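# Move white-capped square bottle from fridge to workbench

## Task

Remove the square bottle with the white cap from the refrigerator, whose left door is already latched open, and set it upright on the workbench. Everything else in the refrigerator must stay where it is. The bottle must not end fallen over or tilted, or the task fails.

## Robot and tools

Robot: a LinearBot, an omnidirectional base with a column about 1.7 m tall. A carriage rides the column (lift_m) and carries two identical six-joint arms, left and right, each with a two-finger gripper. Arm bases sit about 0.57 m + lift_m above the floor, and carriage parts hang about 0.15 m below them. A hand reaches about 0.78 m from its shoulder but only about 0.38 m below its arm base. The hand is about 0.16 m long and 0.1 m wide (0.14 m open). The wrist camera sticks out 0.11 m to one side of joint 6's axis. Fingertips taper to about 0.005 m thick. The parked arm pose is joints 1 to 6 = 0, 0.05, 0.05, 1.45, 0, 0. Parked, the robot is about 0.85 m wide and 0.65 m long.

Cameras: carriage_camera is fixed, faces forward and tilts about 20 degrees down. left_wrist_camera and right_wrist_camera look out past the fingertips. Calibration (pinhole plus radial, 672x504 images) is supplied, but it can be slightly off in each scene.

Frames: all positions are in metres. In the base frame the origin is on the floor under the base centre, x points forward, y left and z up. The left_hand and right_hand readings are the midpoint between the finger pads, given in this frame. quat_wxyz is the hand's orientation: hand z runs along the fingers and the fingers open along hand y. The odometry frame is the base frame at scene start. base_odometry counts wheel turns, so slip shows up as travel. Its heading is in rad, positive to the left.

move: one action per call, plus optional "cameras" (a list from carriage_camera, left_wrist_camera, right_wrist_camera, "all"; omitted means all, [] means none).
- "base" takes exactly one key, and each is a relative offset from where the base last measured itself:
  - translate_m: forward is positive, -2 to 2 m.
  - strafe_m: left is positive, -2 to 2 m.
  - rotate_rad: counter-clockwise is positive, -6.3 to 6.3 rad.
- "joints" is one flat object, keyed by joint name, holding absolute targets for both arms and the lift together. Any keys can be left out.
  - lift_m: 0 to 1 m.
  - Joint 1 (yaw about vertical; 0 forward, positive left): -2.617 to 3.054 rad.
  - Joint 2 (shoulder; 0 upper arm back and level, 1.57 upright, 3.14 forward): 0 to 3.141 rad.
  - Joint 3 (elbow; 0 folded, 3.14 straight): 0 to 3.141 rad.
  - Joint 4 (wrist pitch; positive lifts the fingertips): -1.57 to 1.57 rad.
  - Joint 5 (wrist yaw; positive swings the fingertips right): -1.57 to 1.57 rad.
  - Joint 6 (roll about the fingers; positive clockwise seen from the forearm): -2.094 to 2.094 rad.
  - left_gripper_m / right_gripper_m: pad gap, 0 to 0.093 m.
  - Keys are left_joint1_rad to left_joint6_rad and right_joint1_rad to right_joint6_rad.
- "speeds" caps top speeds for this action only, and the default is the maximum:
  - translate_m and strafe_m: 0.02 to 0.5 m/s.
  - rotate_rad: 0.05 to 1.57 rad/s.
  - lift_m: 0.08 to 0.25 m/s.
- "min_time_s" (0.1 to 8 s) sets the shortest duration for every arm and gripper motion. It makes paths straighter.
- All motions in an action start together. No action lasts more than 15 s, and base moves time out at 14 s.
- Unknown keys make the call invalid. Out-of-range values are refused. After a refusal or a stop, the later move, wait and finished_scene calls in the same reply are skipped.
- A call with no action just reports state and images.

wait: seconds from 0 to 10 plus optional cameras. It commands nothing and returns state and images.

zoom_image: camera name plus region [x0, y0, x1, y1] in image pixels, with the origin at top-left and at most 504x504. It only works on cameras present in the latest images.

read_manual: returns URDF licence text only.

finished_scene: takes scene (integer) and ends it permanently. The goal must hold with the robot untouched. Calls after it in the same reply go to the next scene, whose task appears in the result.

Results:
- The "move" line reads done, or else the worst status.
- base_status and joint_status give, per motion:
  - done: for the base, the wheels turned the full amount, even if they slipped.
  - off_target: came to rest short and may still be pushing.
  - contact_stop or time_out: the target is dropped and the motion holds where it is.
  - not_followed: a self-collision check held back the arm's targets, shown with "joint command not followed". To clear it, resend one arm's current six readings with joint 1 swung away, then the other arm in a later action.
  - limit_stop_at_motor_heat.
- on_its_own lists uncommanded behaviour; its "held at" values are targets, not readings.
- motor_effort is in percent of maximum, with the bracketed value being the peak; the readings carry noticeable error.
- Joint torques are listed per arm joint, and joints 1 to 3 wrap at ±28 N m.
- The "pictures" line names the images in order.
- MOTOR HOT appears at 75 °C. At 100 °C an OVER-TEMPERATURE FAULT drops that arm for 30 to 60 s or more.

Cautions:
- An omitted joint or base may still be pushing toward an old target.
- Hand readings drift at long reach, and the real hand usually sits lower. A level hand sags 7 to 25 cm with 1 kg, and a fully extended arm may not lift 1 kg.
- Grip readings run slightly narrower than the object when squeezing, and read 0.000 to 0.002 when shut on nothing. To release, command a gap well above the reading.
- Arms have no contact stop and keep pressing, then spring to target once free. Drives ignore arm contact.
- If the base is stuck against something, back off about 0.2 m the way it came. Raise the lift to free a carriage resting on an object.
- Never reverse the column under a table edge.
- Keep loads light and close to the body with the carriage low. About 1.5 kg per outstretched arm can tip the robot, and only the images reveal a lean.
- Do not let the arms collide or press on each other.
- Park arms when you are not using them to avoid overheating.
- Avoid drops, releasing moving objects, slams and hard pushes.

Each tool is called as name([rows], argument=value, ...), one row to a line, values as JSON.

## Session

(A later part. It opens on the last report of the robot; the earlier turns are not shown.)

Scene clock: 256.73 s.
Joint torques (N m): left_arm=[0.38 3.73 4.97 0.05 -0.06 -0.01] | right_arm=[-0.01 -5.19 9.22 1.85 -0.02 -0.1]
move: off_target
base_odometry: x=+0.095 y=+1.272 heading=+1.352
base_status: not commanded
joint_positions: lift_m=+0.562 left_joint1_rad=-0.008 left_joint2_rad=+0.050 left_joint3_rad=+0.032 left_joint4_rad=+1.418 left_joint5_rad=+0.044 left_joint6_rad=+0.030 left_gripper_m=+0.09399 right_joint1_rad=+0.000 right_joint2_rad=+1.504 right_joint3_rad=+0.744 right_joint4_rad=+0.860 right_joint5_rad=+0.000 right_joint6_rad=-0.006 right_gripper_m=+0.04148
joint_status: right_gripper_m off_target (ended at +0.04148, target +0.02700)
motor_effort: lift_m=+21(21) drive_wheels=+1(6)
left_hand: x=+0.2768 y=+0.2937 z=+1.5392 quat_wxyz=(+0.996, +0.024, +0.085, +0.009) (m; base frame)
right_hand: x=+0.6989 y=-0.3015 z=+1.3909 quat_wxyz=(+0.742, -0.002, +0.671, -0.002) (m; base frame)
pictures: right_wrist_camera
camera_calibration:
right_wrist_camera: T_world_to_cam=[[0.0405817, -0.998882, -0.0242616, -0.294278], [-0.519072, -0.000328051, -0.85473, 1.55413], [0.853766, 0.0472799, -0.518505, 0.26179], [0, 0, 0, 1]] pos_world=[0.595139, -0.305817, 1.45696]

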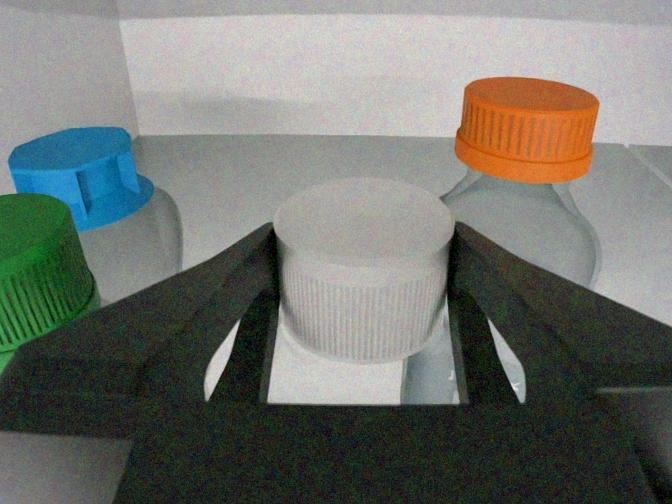

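move(joints={"lift_m": 0.584, "right_joint4_rad": 0.95}, speeds={"lift_m": 0.08}, min_time_s=1, cameras=["right_wrist_camera", "carriage_camera"])

move(joints={"lift_m": 0.587, "right_joint4_rad": 1.03}, speeds={"lift_m": 0.08}, min_time_s=1, cameras=["right_wrist_camera", "carriage_camera"])

Scene clock: 269.83 s.
Joint torques (N m): left_arm=[0.38 3.74 5 0.05 -0.07 0] | right_arm=[-0.02 -5.56 9.22 3 -0.02 -0.1]
move: off_target
base_odometry: x=+0.095 y=+1.272 heading=+1.352
base_status: not commanded
joint_positions: lift_m=+0.584 left_joint1_rad=-0.008 left_joint2_rad=+0.050 left_joint3_rad=+0.032 left_joint4_rad=+1.418 left_joint5_rad=+0.044 left_joint6_rad=+0.030 left_gripper_m=+0.09399 right_joint1_rad=+0.000 right_joint2_rad=+1.508 right_joint3_rad=+0.744 right_joint4_rad=+0.827 right_joint5_rad=+0.000 right_joint6_rad=-0.006 right_gripper_m=+0.04148
joint_status: right_joint4_rad off_target (ended at +0.827, target +0.950); the others done
motor_effort: lift_m=+26(31) drive_wheels=+3(4)
left_hand: x=+0.2768 y=+0.2937 z=+1.5606 quat_wxyz=(+0.996, +0.024, +0.085, +0.009) (m; base frame)
right_hand: x=+0.7002 y=-0.3015 z=+1.4023 quat_wxyz=(+0.729, -0.002, +0.685, -0.002) (m; base frame)
pictures: carriage_camera, right_wrist_camera
camera_calibration:
carriage_camera: T_world_to_cam=[[0.0454457, -0.998547, 0.0289474, -0.0475271], [-0.353787, -0.0431872, -0.934329, 1.494], [0.934221, 0.03222, -0.355235, 0.437446], [0, 0, 0, 1]] pos_world=[0.122044, 0.00296896, 1.55266]
right_wrist_camera: T_world_to_cam=[[0.0396469, -0.998882, -0.0257433, -0.291319], [-0.550656, -0.000343434, -0.834732, 1.55864], [0.83379, 0.0472702, -0.550054, 0.324866], [0, 0, 0, 1]] pos_world=[0.598955, -0.305815, 1.47224]

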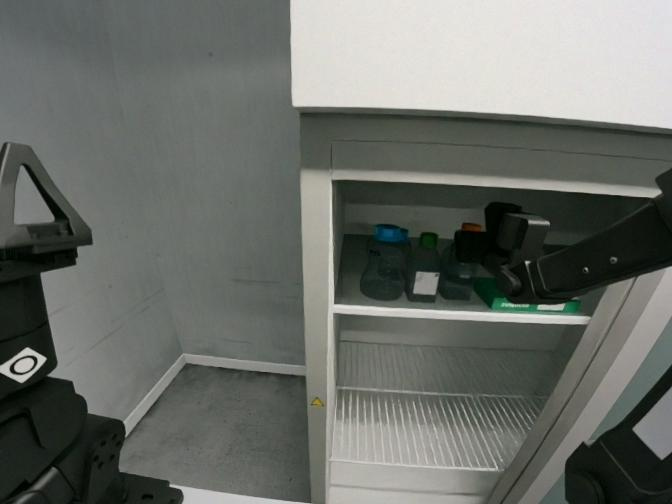

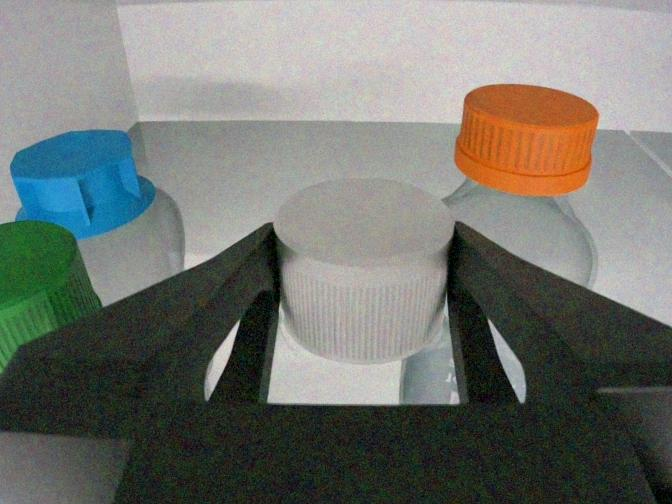

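Scene clock: 271.13 s.
Joint torques (N m): left_arm=[0.38 3.73 5 0.05 -0.06 0] | right_arm=[-0.02 -5.94 9.16 2.99 -0.02 -0.1]
move: off_target
base_odometry: x=+0.095 y=+1.272 heading=+1.352
base_status: not commanded
joint_positions: lift_m=+0.587 left_joint1_rad=-0.008 left_joint2_rad=+0.050 left_joint3_rad=+0.032 left_joint4_rad=+1.418 left_joint5_rad=+0.044 left_joint6_rad=+0.030 left_gripper_m=+0.09399 right_joint1_rad=+0.000 right_joint2_rad=+1.513 right_joint3_rad=+0.744 right_joint4_rad=+0.904 right_joint5_rad=+0.000 right_joint6_rad=-0.006 right_gripper_m=+0.04148
joint_status: right_joint4_rad off_target (ended at +0.904, target +1.030); the others done
motor_effort: lift_m=+27(31) drive_wheels=+2(6)
left_hand: x=+0.2768 y=+0.2937 z=+1.5635 quat_wxyz=(+0.996, +0.024, +0.085, +0.009) (m; base frame)
right_hand: x=+0.6991 y=-0.3015 z=+1.4220 quat_wxyz=(+0.753, -0.002, +0.658, -0.002) (m; base frame)
pictures: carriage_camera, right_wrist_camera
camera_calibration:
carriage_camera: T_world_to_cam=[[0.0454457, -0.998547, 0.0289474, -0.0476116], [-0.353787, -0.0431872, -0.934329, 1.49672], [0.934221, 0.03222, -0.355235, 0.438483], [0, 0, 0, 1]] pos_world=[0.122044, 0.00296896, 1.55557]
right_wrist_camera: T_world_to_cam=[[0.0414083, -0.998881, -0.0228398, -0.296127], [-0.488761, -0.000313288, -0.872417, 1.58481], [0.871434, 0.0472885, -0.488228, 0.222432], [0, 0, 0, 1]] pos_world=[0.593023, -0.305818, 1.48445]

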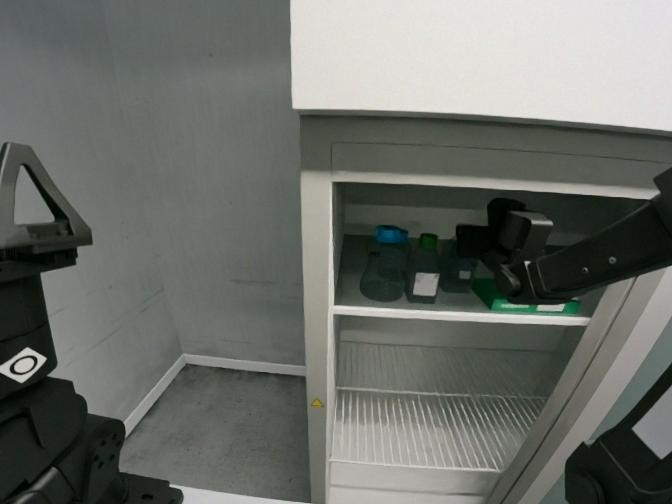

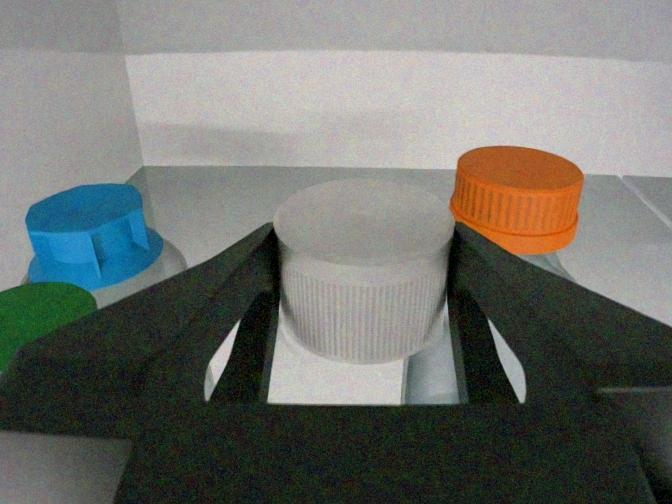

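move(base={"translate_m": -0.5}, speeds={"translate_m": 0.2}, cameras=["right_wrist_camera", "carriage_camera"])

Scene clock: 284.23 s.
Joint torques (N m): left_arm=[0.38 3.74 5.01 0.05 -0.07 -0.01] | right_arm=[-0.05 -6.01 9.16 2.91 -0.02 -0.1]
move: done
base_odometry: x=-0.014 y=+0.784 heading=+1.352
base_status: done
joint_positions: lift_m=+0.587 left_joint1_rad=-0.008 left_joint2_rad=+0.050 left_joint3_rad=+0.032 left_joint4_rad=+1.417 left_joint5_rad=+0.044 left_joint6_rad=+0.030 left_gripper_m=+0.09399 right_joint1_rad=+0.000 right_joint2_rad=+1.514 right_joint3_rad=+0.744 right_joint4_rad=+0.910 right_joint5_rad=+0.000 right_joint6_rad=-0.005 right_gripper_m=+0.04148
joint_status: not commanded
motor_effort: lift_m=+27(27) drive_wheels=+0(12)
left_hand: x=+0.2769 y=+0.2937 z=+1.5635 quat_wxyz=(+0.996, +0.024, +0.085, +0.009) (m; base frame)
right_hand: x=+0.6990 y=-0.3015 z=+1.4231 quat_wxyz=(+0.755, -0.002, +0.656, -0.002) (m; base frame)
pictures: carriage_camera, right_wrist_camera
camera_calibration:
carriage_camera: T_world_to_cam=[[0.0454457, -0.998547, 0.0289474, -0.0476116], [-0.353787, -0.0431872, -0.934329, 1.49672], [0.934221, 0.03222, -0.355235, 0.438483], [0, 0, 0, 1]] pos_world=[0.122044, 0.00296896, 1.55557]
right_wrist_camera: T_world_to_cam=[[0.0415831, -0.99887, -0.0229982, -0.295995], [-0.484095, -0.0000063711, -0.875015, 1.58626], [0.874027, 0.0475191, -0.483549, 0.214574], [0, 0, 0, 1]] pos_world=[0.592667, -0.305847, 1.48495]

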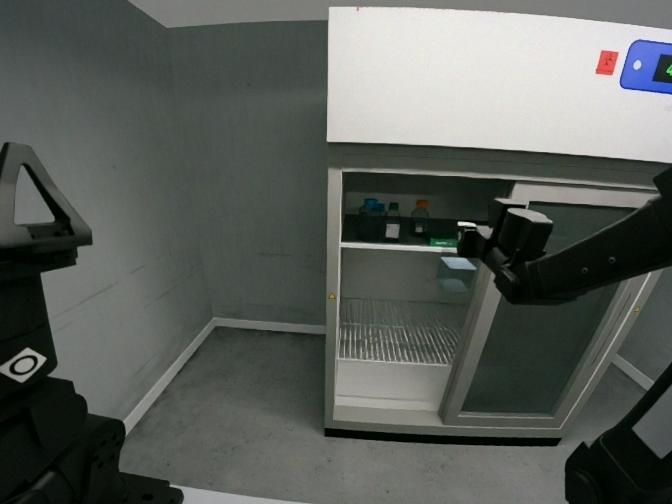

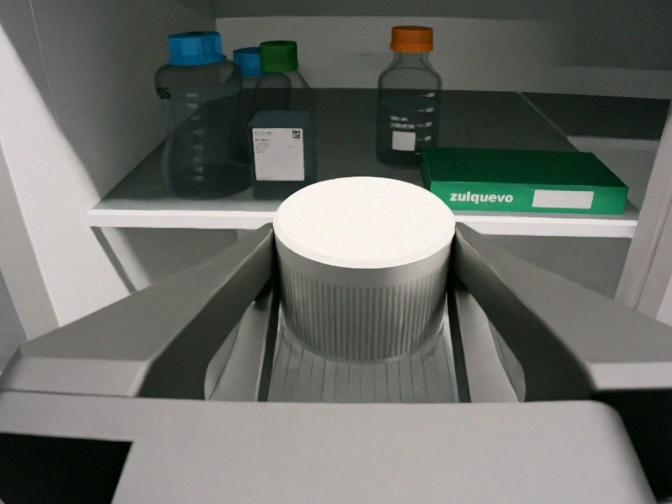

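move(base={"rotate_rad": 3.14}, joints={"lift_m": 0.42}, speeds={"rotate_rad": 0.6, "lift_m": 0.1}, cameras=["right_wrist_camera", "carriage_camera"])

Scene clock: 313.80 s.
Joint torques (N m): left_arm=[0.38 3.75 4.96 0.06 -0.06 0] | right_arm=[-0.03 -6.43 9.13 2.95 0 -0.11]
move: done
base_odometry: x=-0.014 y=+0.784 heading=-1.792
base_status: done
joint_positions: lift_m=+0.420 left_joint1_rad=-0.008 left_joint2_rad=+0.050 left_joint3_rad=+0.032 left_joint4_rad=+1.417 left_joint5_rad=+0.044 left_joint6_rad=+0.030 left_gripper_m=+0.09400 right_joint1_rad=+0.001 right_joint2_rad=+1.518 right_joint3_rad=+0.744 right_joint4_rad=+0.907 right_joint5_rad=-0.001 right_joint6_rad=-0.004 right_gripper_m=+0.04148
joint_status: all done
motor_effort: lift_m=+22(22) drive_wheels=+4(13)
left_hand: x=+0.2769 y=+0.2937 z=+1.3971 quat_wxyz=(+0.996, +0.024, +0.085, +0.009) (m; base frame)
right_hand: x=+0.6998 y=-0.3009 z=+1.2541 quat_wxyz=(+0.753, -0.002, +0.658, -0.001) (m; base frame)
pictures: carriage_camera, right_wrist_camera
camera_calibration:
carriage_camera: T_world_to_cam=[[0.0454457, -0.998547, 0.0289474, -0.0427955], [-0.353787, -0.0431872, -0.934329, 1.34128], [0.934221, 0.03222, -0.355235, 0.379381], [0, 0, 0, 1]] pos_world=[0.122044, 0.00296896, 1.3892]
right_wrist_camera: T_world_to_cam=[[0.0438397, -0.998745, -0.024226, -0.299299], [-0.490425, -0.00038809, -0.871483, 1.43867], [0.87038, 0.0500866, -0.489827, 0.143318], [0, 0, 0, 1]] pos_world=[0.593941, -0.305543, 1.31673]

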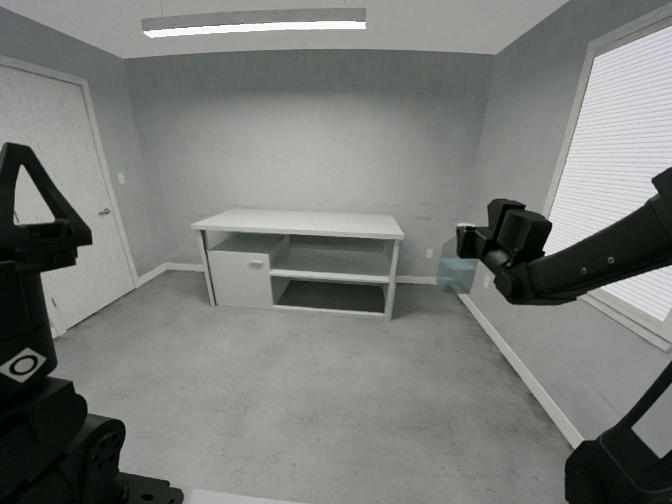

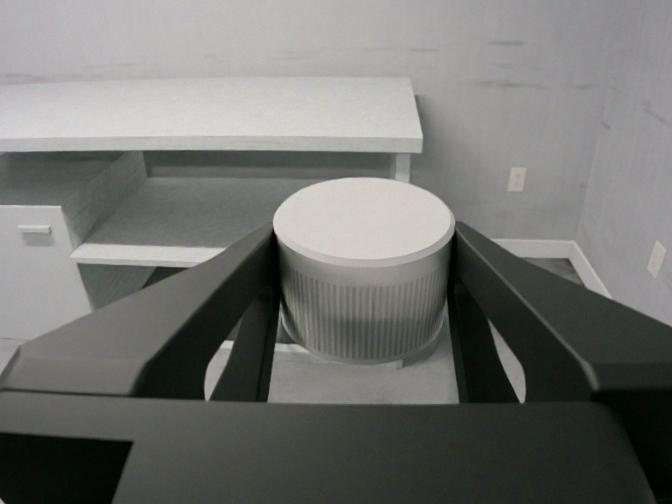

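zoom_image(camera="carriage_camera", region=[180, 190, 420, 340])

Scaled by 2.100 from the camera's 672x504 image, which has a finer 960x720 frame.

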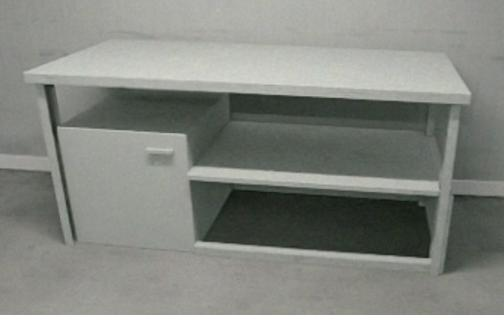

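move(base={"rotate_rad": -0.035}, speeds={"rotate_rad": 0.3}, cameras=[])

move(base={"strafe_m": 0.3}, joints={"lift_m": 0.34}, speeds={"strafe_m": 0.3, "lift_m": 0.1}, cameras=["carriage_camera"])

move(base={"translate_m": 1.05}, joints={"lift_m": 0.32}, speeds={"translate_m": 0.3, "lift_m": 0.1}, cameras=["carriage_camera", "right_wrist_camera"])

Scene clock: 359.93 s.
Joint torques (N m): left_arm=[0.39 3.71 5 0.06 -0.07 0] | right_arm=[0.21 -6.49 9.14 2.95 -0.02 -0.12]
move: done
base_odometry: x=-0.014 y=+0.784 heading=-1.827
base_status: done
joint_positions: lift_m=+0.420 left_joint1_rad=-0.008 left_joint2_rad=+0.050 left_joint3_rad=+0.032 left_joint4_rad=+1.417 left_joint5_rad=+0.044 left_joint6_rad=+0.030 left_gripper_m=+0.09400 right_joint1_rad=-0.002 right_joint2_rad=+1.518 right_joint3_rad=+0.744 right_joint4_rad=+0.908 right_joint5_rad=+0.001 right_joint6_rad=-0.003 right_gripper_m=+0.04147
joint_status: not commanded
motor_effort: lift_m=+22(22) drive_wheels=+1(6)
left_hand: x=+0.2769 y=+0.2937 z=+1.3971 quat_wxyz=(+0.996, +0.024, +0.085, +0.009) (m; base frame)
right_hand: x=+0.6998 y=-0.3029 z=+1.2543 quat_wxyz=(+0.753, +0.000, +0.658, -0.002) (m; base frame)
pictures: none
No camera images: "cameras" was empty.

Scene clock: 362.70 s.
Joint torques (N m): left_arm=[0.39 3.73 4.96 0.05 -0.06 0] | right_arm=[-0.08 -6.49 9.14 2.94 -0.02 -0.13]
move: done
base_odometry: x=+0.277 y=+0.708 heading=-1.826
base_status: done
joint_positions: lift_m=+0.340 left_joint1_rad=-0.008 left_joint2_rad=+0.050 left_joint3_rad=+0.032 left_joint4_rad=+1.417 left_joint5_rad=+0.045 left_joint6_rad=+0.030 left_gripper_m=+0.09400 right_joint1_rad=+0.000 right_joint2_rad=+1.519 right_joint3_rad=+0.744 right_joint4_rad=+0.909 right_joint5_rad=+0.000 right_joint6_rad=-0.002 right_gripper_m=+0.04147
joint_status: all done
motor_effort: lift_m=+22(23) drive_wheels=-6(16)
left_hand: x=+0.2769 y=+0.2937 z=+1.3171 quat_wxyz=(+0.996, +0.024, +0.085, +0.009) (m; base frame)
right_hand: x=+0.6999 y=-0.3015 z=+1.1742 quat_wxyz=(+0.753, -0.001, +0.658, -0.001) (m; base frame)
pictures: carriage_camera
camera_calibration:
carriage_camera: T_world_to_cam=[[0.0454457, -0.998547, 0.0289474, -0.0404775], [-0.353787, -0.0431872, -0.934329, 1.26646], [0.934221, 0.03222, -0.355235, 0.350935], [0, 0, 0, 1]] pos_world=[0.122044, 0.00296896, 1.30912]

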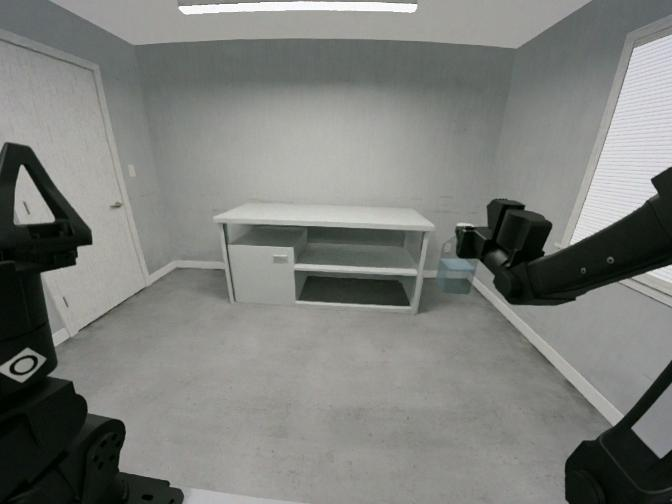

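Scene clock: 367.77 s.
Joint torques (N m): left_arm=[0.38 3.73 4.98 0.04 -0.07 0] | right_arm=[0.02 -6.46 9.2 2.93 -0.01 -0.13]
move: done
base_odometry: x=+0.012 y=-0.308 heading=-1.825
base_status: done
joint_positions: lift_m=+0.320 left_joint1_rad=-0.008 left_joint2_rad=+0.050 left_joint3_rad=+0.032 left_joint4_rad=+1.419 left_joint5_rad=+0.045 left_joint6_rad=+0.030 left_gripper_m=+0.09400 right_joint1_rad=+0.000 right_joint2_rad=+1.519 right_joint3_rad=+0.744 right_joint4_rad=+0.912 right_joint5_rad=+0.000 right_joint6_rad=-0.002 right_gripper_m=+0.04147
joint_status: all done
motor_effort: lift_m=+22(22) drive_wheels=-6(13)
left_hand: x=+0.2766 y=+0.2937 z=+1.2971 quat_wxyz=(+0.996, +0.024, +0.084, +0.009) (m; base frame)
right_hand: x=+0.6998 y=-0.3015 z=+1.1546 quat_wxyz=(+0.754, -0.001, +0.657, -0.001) (m; base frame)
pictures: carriage_camera, right_wrist_camera
camera_calibration:
carriage_camera: T_world_to_cam=[[0.0454457, -0.998547, 0.0289474, -0.0398985], [-0.353787, -0.0431872, -0.934329, 1.24777], [0.934221, 0.03222, -0.355235, 0.343829], [0, 0, 0, 1]] pos_world=[0.122044, 0.00296896, 1.28912]
right_wrist_camera: T_world_to_cam=[[0.0422879, -0.998764, -0.0261227, -0.298989], [-0.487432, 0.00219955, -0.873158, 1.35257], [0.872137, 0.049657, -0.486736, 0.089741], [0, 0, 0, 1]] pos_world=[0.59366, -0.30605, 1.21687]

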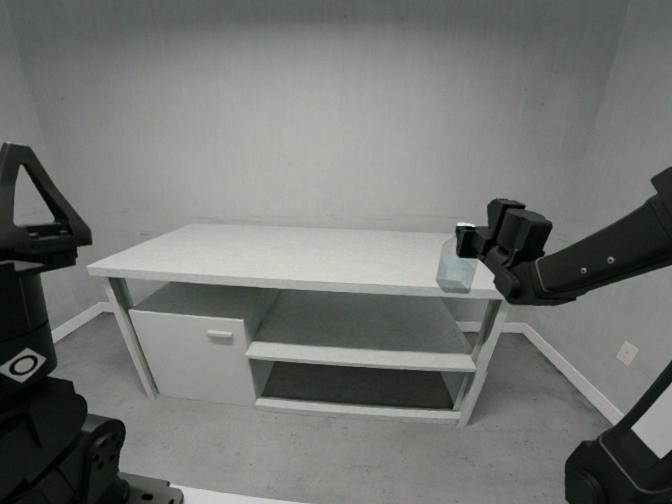

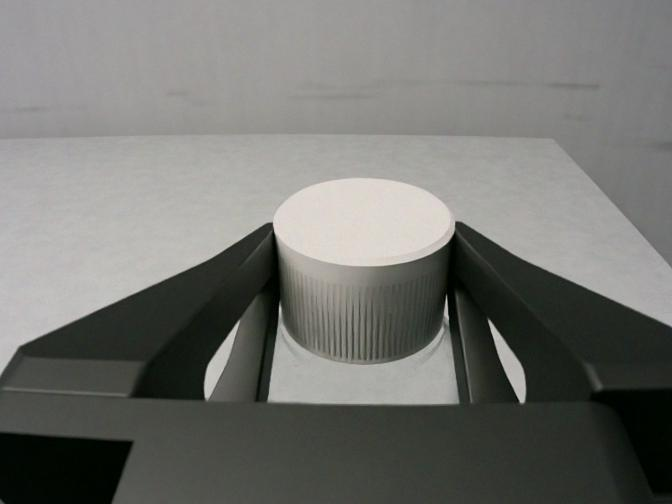

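move(base={"translate_m": 0.34}, joints={"lift_m": 0.26, "right_joint4_rad": 0.98}, speeds={"translate_m": 0.2, "lift_m": 0.08}, min_time_s=1, cameras=["carriage_camera", "right_wrist_camera"])

Scene clock: 398.40 s.
Joint torques (N m): left_arm=[0.36 3.73 5 0.03 -0.07 0] | right_arm=[-0.03 -6.49 9.18 2.95 -0.02 -0.13]
move: off_target
base_odometry: x=-0.073 y=-0.637 heading=-1.825
base_status: done
joint_positions: lift_m=+0.260 left_joint1_rad=-0.008 left_joint2_rad=+0.050 left_joint3_rad=+0.032 left_joint4_rad=+1.419 left_joint5_rad=+0.045 left_joint6_rad=+0.030 left_gripper_m=+0.09400 right_joint1_rad=+0.000 right_joint2_rad=+1.519 right_joint3_rad=+0.744 right_joint4_rad=+0.864 right_joint5_rad=+0.000 right_joint6_rad=-0.002 right_gripper_m=+0.04147
joint_status: right_joint4_rad off_target (ended at +0.864, target +0.980); the others done
motor_effort: lift_m=+22(23) drive_wheels=-4(15)
left_hand: x=+0.2765 y=+0.2937 z=+1.2372 quat_wxyz=(+0.996, +0.024, +0.084, +0.009) (m; base frame)
right_hand: x=+0.7011 y=-0.3015 z=+1.0829 quat_wxyz=(+0.738, -0.001, +0.675, -0.001) (m; base frame)
pictures: carriage_camera, right_wrist_camera
camera_calibration:
carriage_camera: T_world_to_cam=[[0.0454457, -0.998547, 0.0289474, -0.0381625], [-0.353787, -0.0431872, -0.934329, 1.19174], [0.934221, 0.03222, -0.355235, 0.322526], [0, 0, 0, 1]] pos_world=[0.122044, 0.00296896, 1.22915]
right_wrist_camera: T_world_to_cam=[[0.0409844, -0.998765, -0.028101, -0.297861], [-0.528822, 0.00217939, -0.84873, 1.29316], [0.847743, 0.0496452, -0.528079, 0.115547], [0, 0, 0, 1]] pos_world=[0.598102, -0.306048, 1.15019]

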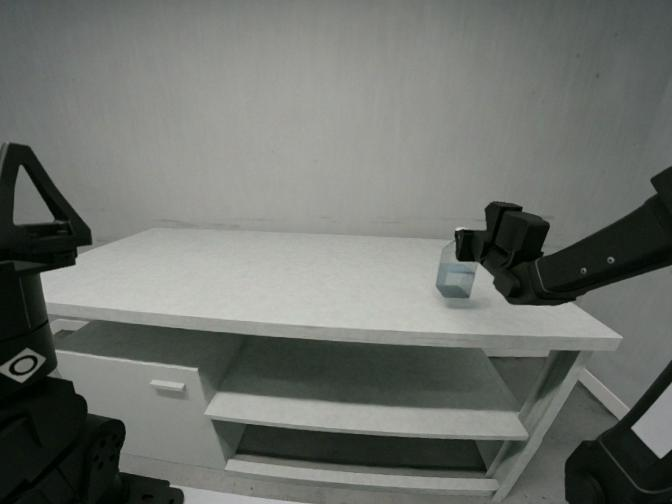

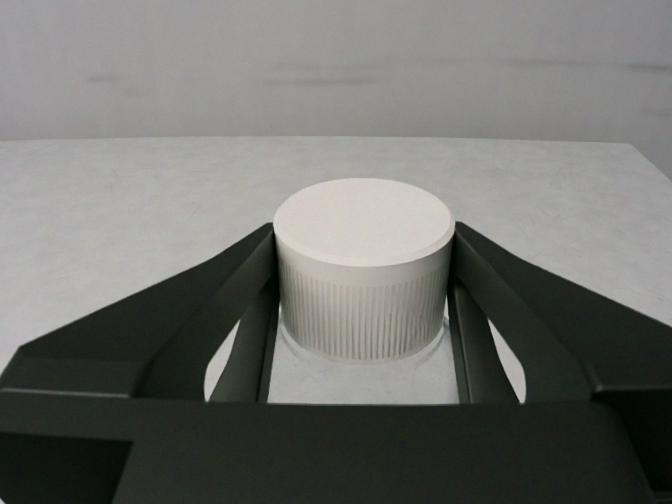

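move(joints={"lift_m": 0.218}, speeds={"lift_m": 0.08}, cameras=["carriage_camera"])

zoom_image(camera="carriage_camera", region=[400, 210, 540, 330])

Scene clock: 415.10 s.
Joint torques (N m): left_arm=[0.4 3.71 4.89 0.03 -0.07 0] | right_arm=[-0.02 -6.54 9.2 2.88 -0.01 -0.13]
move: done
base_odometry: x=-0.073 y=-0.637 heading=-1.825
base_status: not commanded
joint_positions: lift_m=+0.218 left_joint1_rad=-0.008 left_joint2_rad=+0.050 left_joint3_rad=+0.032 left_joint4_rad=+1.419 left_joint5_rad=+0.045 left_joint6_rad=+0.030 left_gripper_m=+0.09400 right_joint1_rad=+0.000 right_joint2_rad=+1.519 right_joint3_rad=+0.744 right_joint4_rad=+0.864 right_joint5_rad=+0.000 right_joint6_rad=-0.002 right_gripper_m=+0.04147
joint_status: all done
motor_effort: lift_m=+22(22) drive_wheels=-4(7)
left_hand: x=+0.2765 y=+0.2937 z=+1.1952 quat_wxyz=(+0.996, +0.024, +0.084, +0.009) (m; base frame)
right_hand: x=+0.7011 y=-0.3015 z=+1.0411 quat_wxyz=(+0.738, -0.001, +0.675, -0.001) (m; base frame)
pictures: carriage_camera
camera_calibration:
carriage_camera: T_world_to_cam=[[0.0454457, -0.998547, 0.0289474, -0.0369483], [-0.353787, -0.0431872, -0.934329, 1.15255], [0.934221, 0.03222, -0.355235, 0.307626], [0, 0, 0, 1]] pos_world=[0.122044, 0.00296896, 1.18721]

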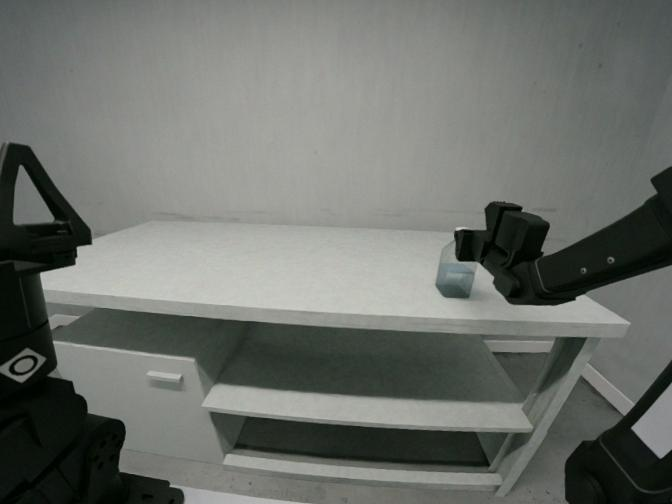

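Scaled by 3.600 from the camera's 672x504 image, which has a finer 960x720 frame.

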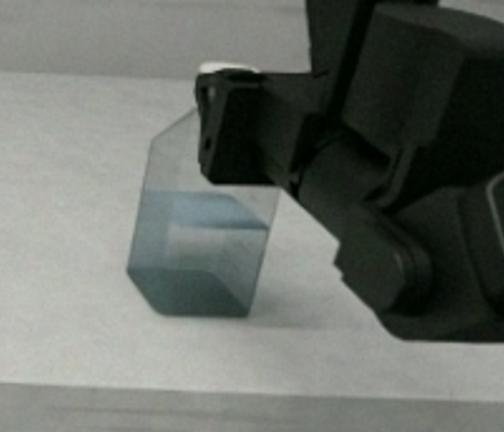

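move(joints={"lift_m": 0.212}, speeds={"lift_m": 0.08}, cameras=[])

move(joints={"lift_m": 0.207}, speeds={"lift_m": 0.08}, cameras=["carriage_camera"])

Scene clock: 421.60 s.
Joint torques (N m): left_arm=[0.35 3.73 4.98 0.03 -0.08 -0.01] | right_arm=[-0.03 -6.53 9.25 2.75 -0.02 -0.13]
move: done
base_odometry: x=-0.073 y=-0.637 heading=-1.825
base_status: not commanded
joint_positions: lift_m=+0.212 left_joint1_rad=-0.008 left_joint2_rad=+0.050 left_joint3_rad=+0.032 left_joint4_rad=+1.419 left_joint5_rad=+0.045 left_joint6_rad=+0.030 left_gripper_m=+0.09400 right_joint1_rad=+0.000 right_joint2_rad=+1.519 right_joint3_rad=+0.744 right_joint4_rad=+0.882 right_joint5_rad=+0.000 right_joint6_rad=-0.002 right_gripper_m=+0.04147
joint_status: all done
motor_effort: lift_m=+21(22) drive_wheels=+3(5)
left_hand: x=+0.2765 y=+0.2937 z=+1.1892 quat_wxyz=(+0.996, +0.024, +0.084, +0.009) (m; base frame)
right_hand: x=+0.7007 y=-0.3015 z=+1.0394 quat_wxyz=(+0.744, -0.001, +0.668, -0.001) (m; base frame)
pictures: none
No camera images: "cameras" was empty.

Scene clock: 422.03 s.
Joint torques (N m): left_arm=[0.38 3.74 5 0.03 -0.08 0] | right_arm=[-0.02 -6.53 9.21 2.57 -0.02 -0.13]
move: done
base_odometry: x=-0.073 y=-0.637 heading=-1.825
base_status: not commanded
joint_positions: lift_m=+0.207 left_joint1_rad=-0.008 left_joint2_rad=+0.050 left_joint3_rad=+0.032 left_joint4_rad=+1.419 left_joint5_rad=+0.045 left_joint6_rad=+0.030 left_gripper_m=+0.09400 right_joint1_rad=+0.000 right_joint2_rad=+1.519 right_joint3_rad=+0.744 right_joint4_rad=+0.900 right_joint5_rad=+0.000 right_joint6_rad=-0.002 right_gripper_m=+0.04147
joint_status: all done
motor_effort: lift_m=+21(22) drive_wheels=-3(6)
left_hand: x=+0.2765 y=+0.2937 z=+1.1843 quat_wxyz=(+0.996, +0.024, +0.084, +0.009) (m; base frame)
right_hand: x=+0.7002 y=-0.3015 z=+1.0388 quat_wxyz=(+0.750, -0.001, +0.662, -0.001) (m; base frame)
pictures: carriage_camera
camera_calibration:
carriage_camera: T_world_to_cam=[[0.0454457, -0.998547, 0.0289474, -0.0366321], [-0.353787, -0.0431872, -0.934329, 1.14234], [0.934221, 0.03222, -0.355235, 0.303745], [0, 0, 0, 1]] pos_world=[0.122044, 0.00296896, 1.17628]

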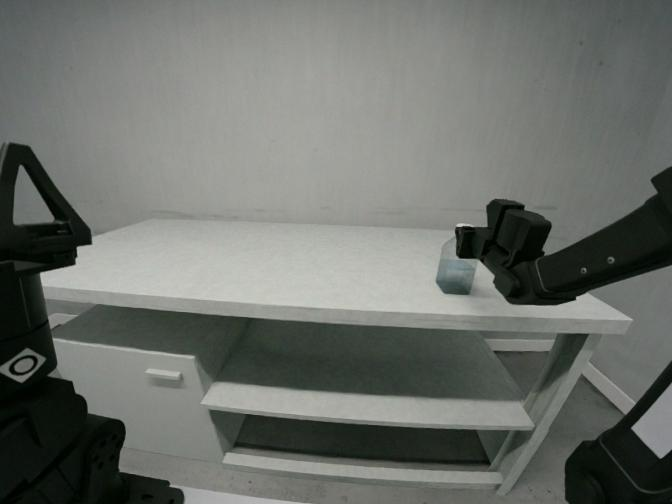

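move(joints={"lift_m": 0.212, "right_joint4_rad": 0.876}, speeds={"lift_m": 0.08}, min_time_s=0.6, cameras=["carriage_camera", "right_wrist_camera"])

zoom_image(camera="carriage_camera", region=[400, 210, 540, 330])

Scene clock: 437.50 s.
Joint torques (N m): left_arm=[0.38 3.73 4.92 0.03 -0.07 0] | right_arm=[-0.02 -6.53 9.25 1.84 -0.01 -0.13]
move: done
base_odometry: x=-0.073 y=-0.637 heading=-1.825
base_status: not commanded
joint_positions: lift_m=+0.212 left_joint1_rad=-0.008 left_joint2_rad=+0.050 left_joint3_rad=+0.032 left_joint4_rad=+1.419 left_joint5_rad=+0.045 left_joint6_rad=+0.030 left_gripper_m=+0.09400 right_joint1_rad=+0.000 right_joint2_rad=+1.519 right_joint3_rad=+0.744 right_joint4_rad=+0.875 right_joint5_rad=+0.000 right_joint6_rad=-0.002 right_gripper_m=+0.04147
joint_status: all done
motor_effort: lift_m=+27(32) drive_wheels=-6(6)
left_hand: x=+0.2765 y=+0.2937 z=+1.1886 quat_wxyz=(+0.996, +0.024, +0.084, +0.009) (m; base frame)
right_hand: x=+0.7008 y=-0.3015 z=+1.0372 quat_wxyz=(+0.742, -0.001, +0.671, -0.001) (m; base frame)
pictures: carriage_camera, right_wrist_camera
camera_calibration:
carriage_camera: T_world_to_cam=[[0.0454457, -0.998547, 0.0289474, -0.0367573], [-0.353787, -0.0431872, -0.934329, 1.14638], [0.934221, 0.03222, -0.355235, 0.305281], [0, 0, 0, 1]] pos_world=[0.122044, 0.00296896, 1.18061]
right_wrist_camera: T_world_to_cam=[[0.0413034, -0.998764, -0.0276357, -0.299842], [-0.519074, 0.00218414, -0.854726, 1.25358], [0.853731, 0.0496481, -0.518342, 0.0773223], [0, 0, 0, 1]] pos_world=[0.597074, -0.306049, 1.10326]

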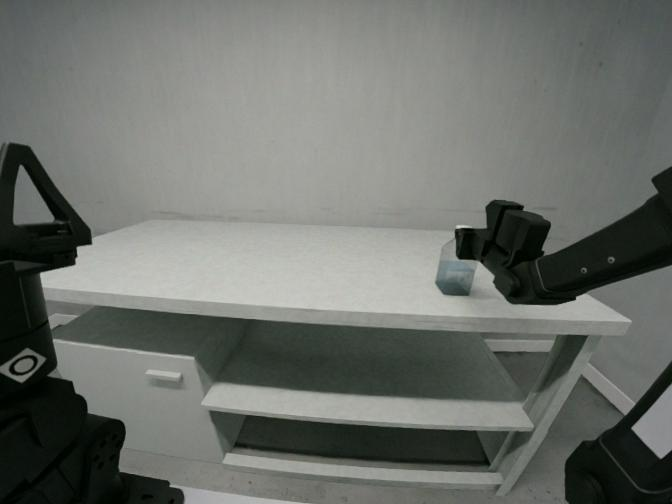

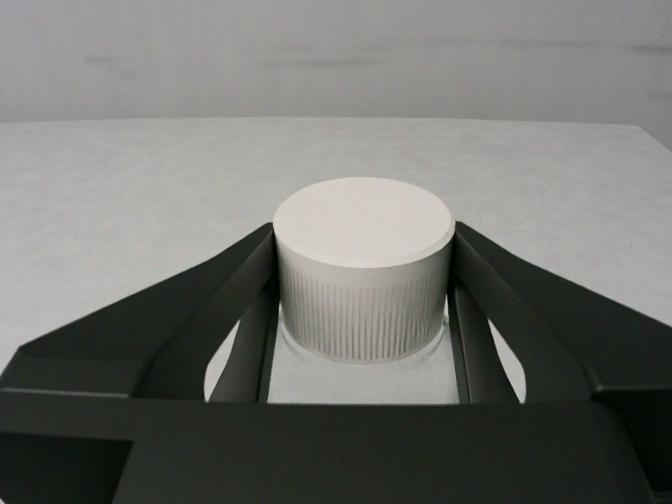

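Scaled by 3.600 from the camera's 672x504 image, which has a finer 960x720 frame.

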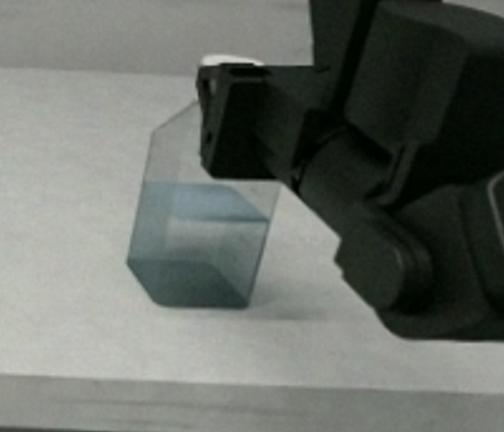

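move(joints={"right_gripper_m": 0.046}, min_time_s=1.5, cameras=["right_wrist_camera"])

move(joints={"right_gripper_m": 0.08}, min_time_s=1.5, cameras=["right_wrist_camera", "carriage_camera"])

Scene clock: 450.27 s.
Joint torques (N m): left_arm=[0.36 3.73 4.97 0.03 -0.07 0] | right_arm=[-0.01 -6.52 9.18 1.84 -0.01 -0.13]
move: done
base_odometry: x=-0.073 y=-0.637 heading=-1.825
base_status: not commanded
joint_positions: lift_m=+0.212 left_joint1_rad=-0.008 left_joint2_rad=+0.050 left_joint3_rad=+0.032 left_joint4_rad=+1.419 left_joint5_rad=+0.045 left_joint6_rad=+0.030 left_gripper_m=+0.09400 right_joint1_rad=+0.000 right_joint2_rad=+1.519 right_joint3_rad=+0.744 right_joint4_rad=+0.875 right_joint5_rad=+0.000 right_joint6_rad=-0.002 right_gripper_m=+0.04596
joint_status: all done
motor_effort: lift_m=+26(27) drive_wheels=-2(6)
left_hand: x=+0.2765 y=+0.2937 z=+1.1886 quat_wxyz=(+0.996, +0.024, +0.084, +0.009) (m; base frame)
right_hand: x=+0.7008 y=-0.3015 z=+1.0372 quat_wxyz=(+0.742, -0.001, +0.671, -0.001) (m; base frame)
pictures: right_wrist_camera
camera_calibration:
right_wrist_camera: T_world_to_cam=[[0.0413034, -0.998764, -0.0276357, -0.299842], [-0.519074, 0.00218414, -0.854726, 1.25358], [0.853731, 0.0496481, -0.518342, 0.0773223], [0, 0, 0, 1]] pos_world=[0.597074, -0.306049, 1.10326]

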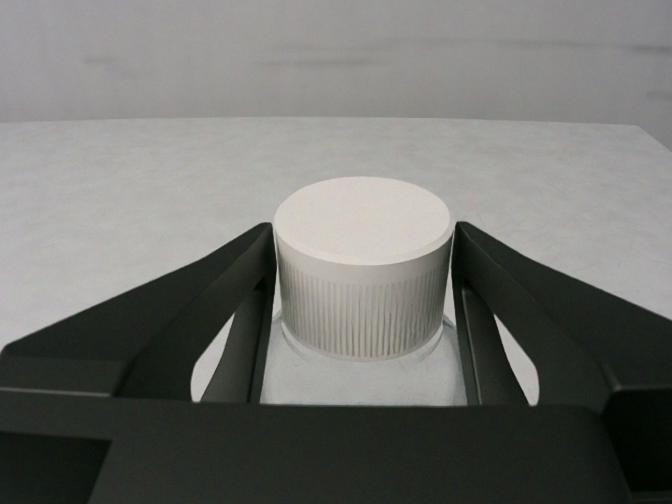

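Scene clock: 452.07 s.
Joint torques (N m): left_arm=[0.39 3.74 5 0.02 -0.07 0] | right_arm=[-0.02 -6.53 9.2 1.84 -0.01 -0.13]
move: done
base_odometry: x=-0.073 y=-0.637 heading=-1.825
base_status: not commanded
joint_positions: lift_m=+0.212 left_joint1_rad=-0.008 left_joint2_rad=+0.050 left_joint3_rad=+0.032 left_joint4_rad=+1.419 left_joint5_rad=+0.045 left_joint6_rad=+0.030 left_gripper_m=+0.09400 right_joint1_rad=+0.000 right_joint2_rad=+1.519 right_joint3_rad=+0.744 right_joint4_rad=+0.875 right_joint5_rad=+0.000 right_joint6_rad=-0.002 right_gripper_m=+0.07993
joint_status: all done
motor_effort: lift_m=+26(27) drive_wheels=-5(6)
left_hand: x=+0.2765 y=+0.2937 z=+1.1886 quat_wxyz=(+0.996, +0.024, +0.084, +0.009) (m; base frame)
right_hand: x=+0.7008 y=-0.3015 z=+1.0372 quat_wxyz=(+0.742, -0.001, +0.671, -0.001) (m; base frame)
pictures: carriage_camera, right_wrist_camera
camera_calibration:
carriage_camera: T_world_to_cam=[[0.0454457, -0.998547, 0.0289474, -0.0367573], [-0.353787, -0.0431872, -0.934329, 1.14638], [0.934221, 0.03222, -0.355235, 0.305281], [0, 0, 0, 1]] pos_world=[0.122044, 0.00296896, 1.18061]
right_wrist_camera: T_world_to_cam=[[0.0413034, -0.998764, -0.0276357, -0.299842], [-0.519074, 0.00218414, -0.854726, 1.25358], [0.853731, 0.0496481, -0.518342, 0.0773223], [0, 0, 0, 1]] pos_world=[0.597074, -0.306049, 1.10326]

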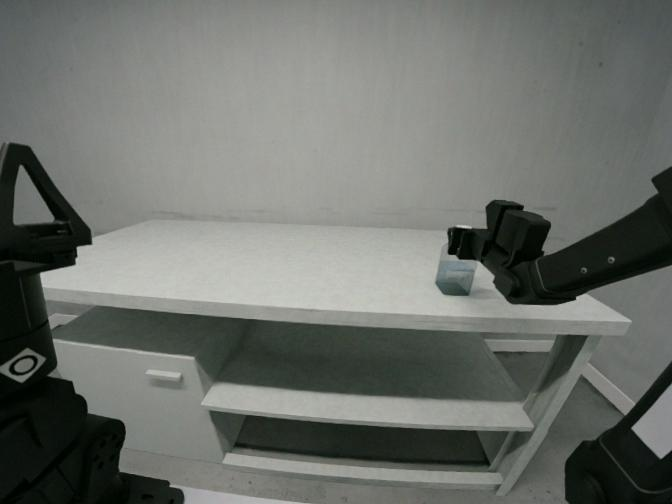

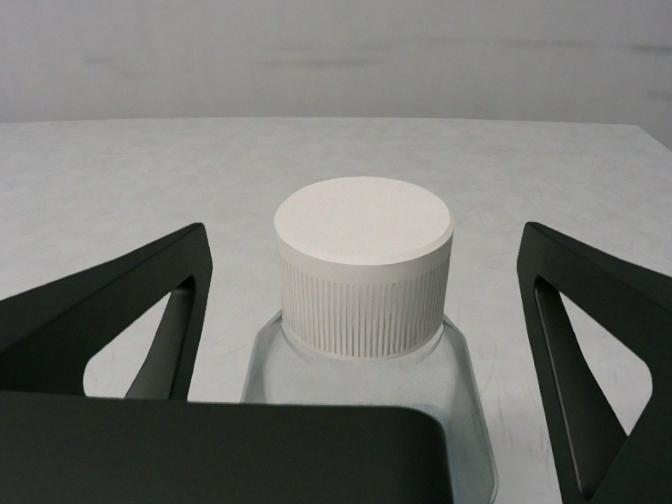

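move(base={"translate_m": -0.35}, speeds={"translate_m": 0.2}, cameras=["right_wrist_camera", "carriage_camera"])

Scene clock: 460.50 s.
Joint torques (N m): left_arm=[0.38 3.74 4.98 0.04 -0.06 -0.01] | right_arm=[-0.02 -6.49 9.14 1.87 -0.02 -0.13]
move: done
base_odometry: x=+0.015 y=-0.298 heading=-1.825
base_status: done
joint_positions: lift_m=+0.212 left_joint1_rad=-0.008 left_joint2_rad=+0.050 left_joint3_rad=+0.032 left_joint4_rad=+1.419 left_joint5_rad=+0.045 left_joint6_rad=+0.030 left_gripper_m=+0.09400 right_joint1_rad=+0.000 right_joint2_rad=+1.519 right_joint3_rad=+0.744 right_joint4_rad=+0.872 right_joint5_rad=+0.000 right_joint6_rad=-0.002 right_gripper_m=+0.07993
joint_status: not commanded
motor_effort: lift_m=+27(27) drive_wheels=-2(13)
left_hand: x=+0.2766 y=+0.2937 z=+1.1886 quat_wxyz=(+0.996, +0.024, +0.084, +0.009) (m; base frame)
right_hand: x=+0.7009 y=-0.3015 z=+1.0364 quat_wxyz=(+0.741, -0.001, +0.672, -0.001) (m; base frame)
pictures: carriage_camera, right_wrist_camera
camera_calibration:
carriage_camera: T_world_to_cam=[[0.0454457, -0.998547, 0.0289474, -0.0367573], [-0.353787, -0.0431872, -0.934329, 1.14638], [0.934221, 0.03222, -0.355235, 0.305281], [0, 0, 0, 1]] pos_world=[0.122044, 0.00296896, 1.18061]
right_wrist_camera: T_world_to_cam=[[0.0412189, -0.998764, -0.0277601, -0.299678], [-0.52168, 0.00218287, -0.853138, 1.25316], [0.852145, 0.0496473, -0.520946, 0.0806814], [0, 0, 0, 1]] pos_world=[0.59735, -0.306048, 1.10283]

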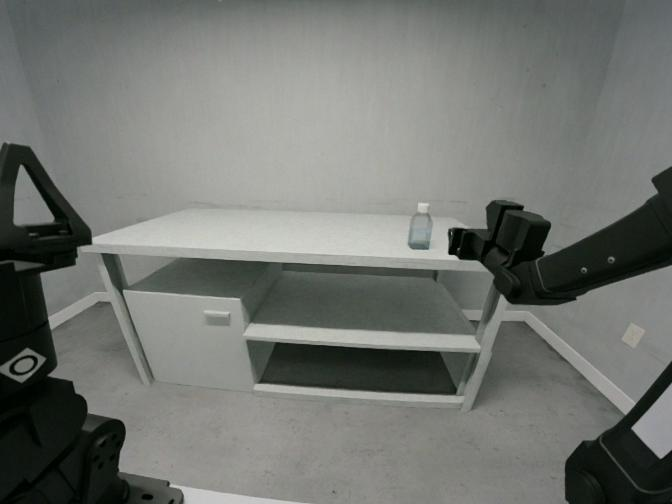

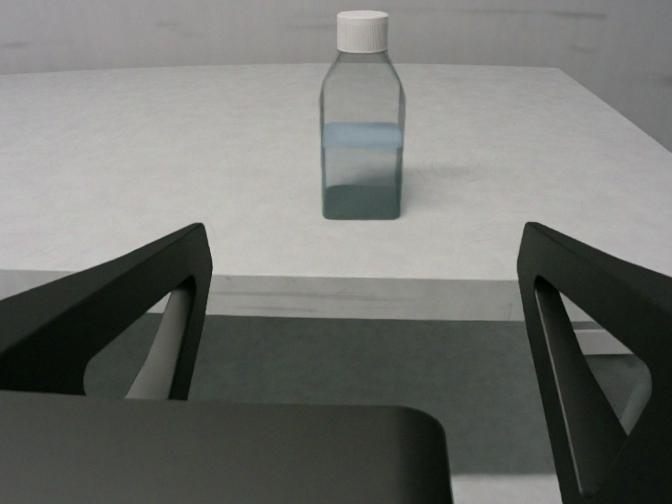

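Bottle is standing upright on the bench, free of the robot.

finished_scene(scene=2)

The scene is finished: the task was done.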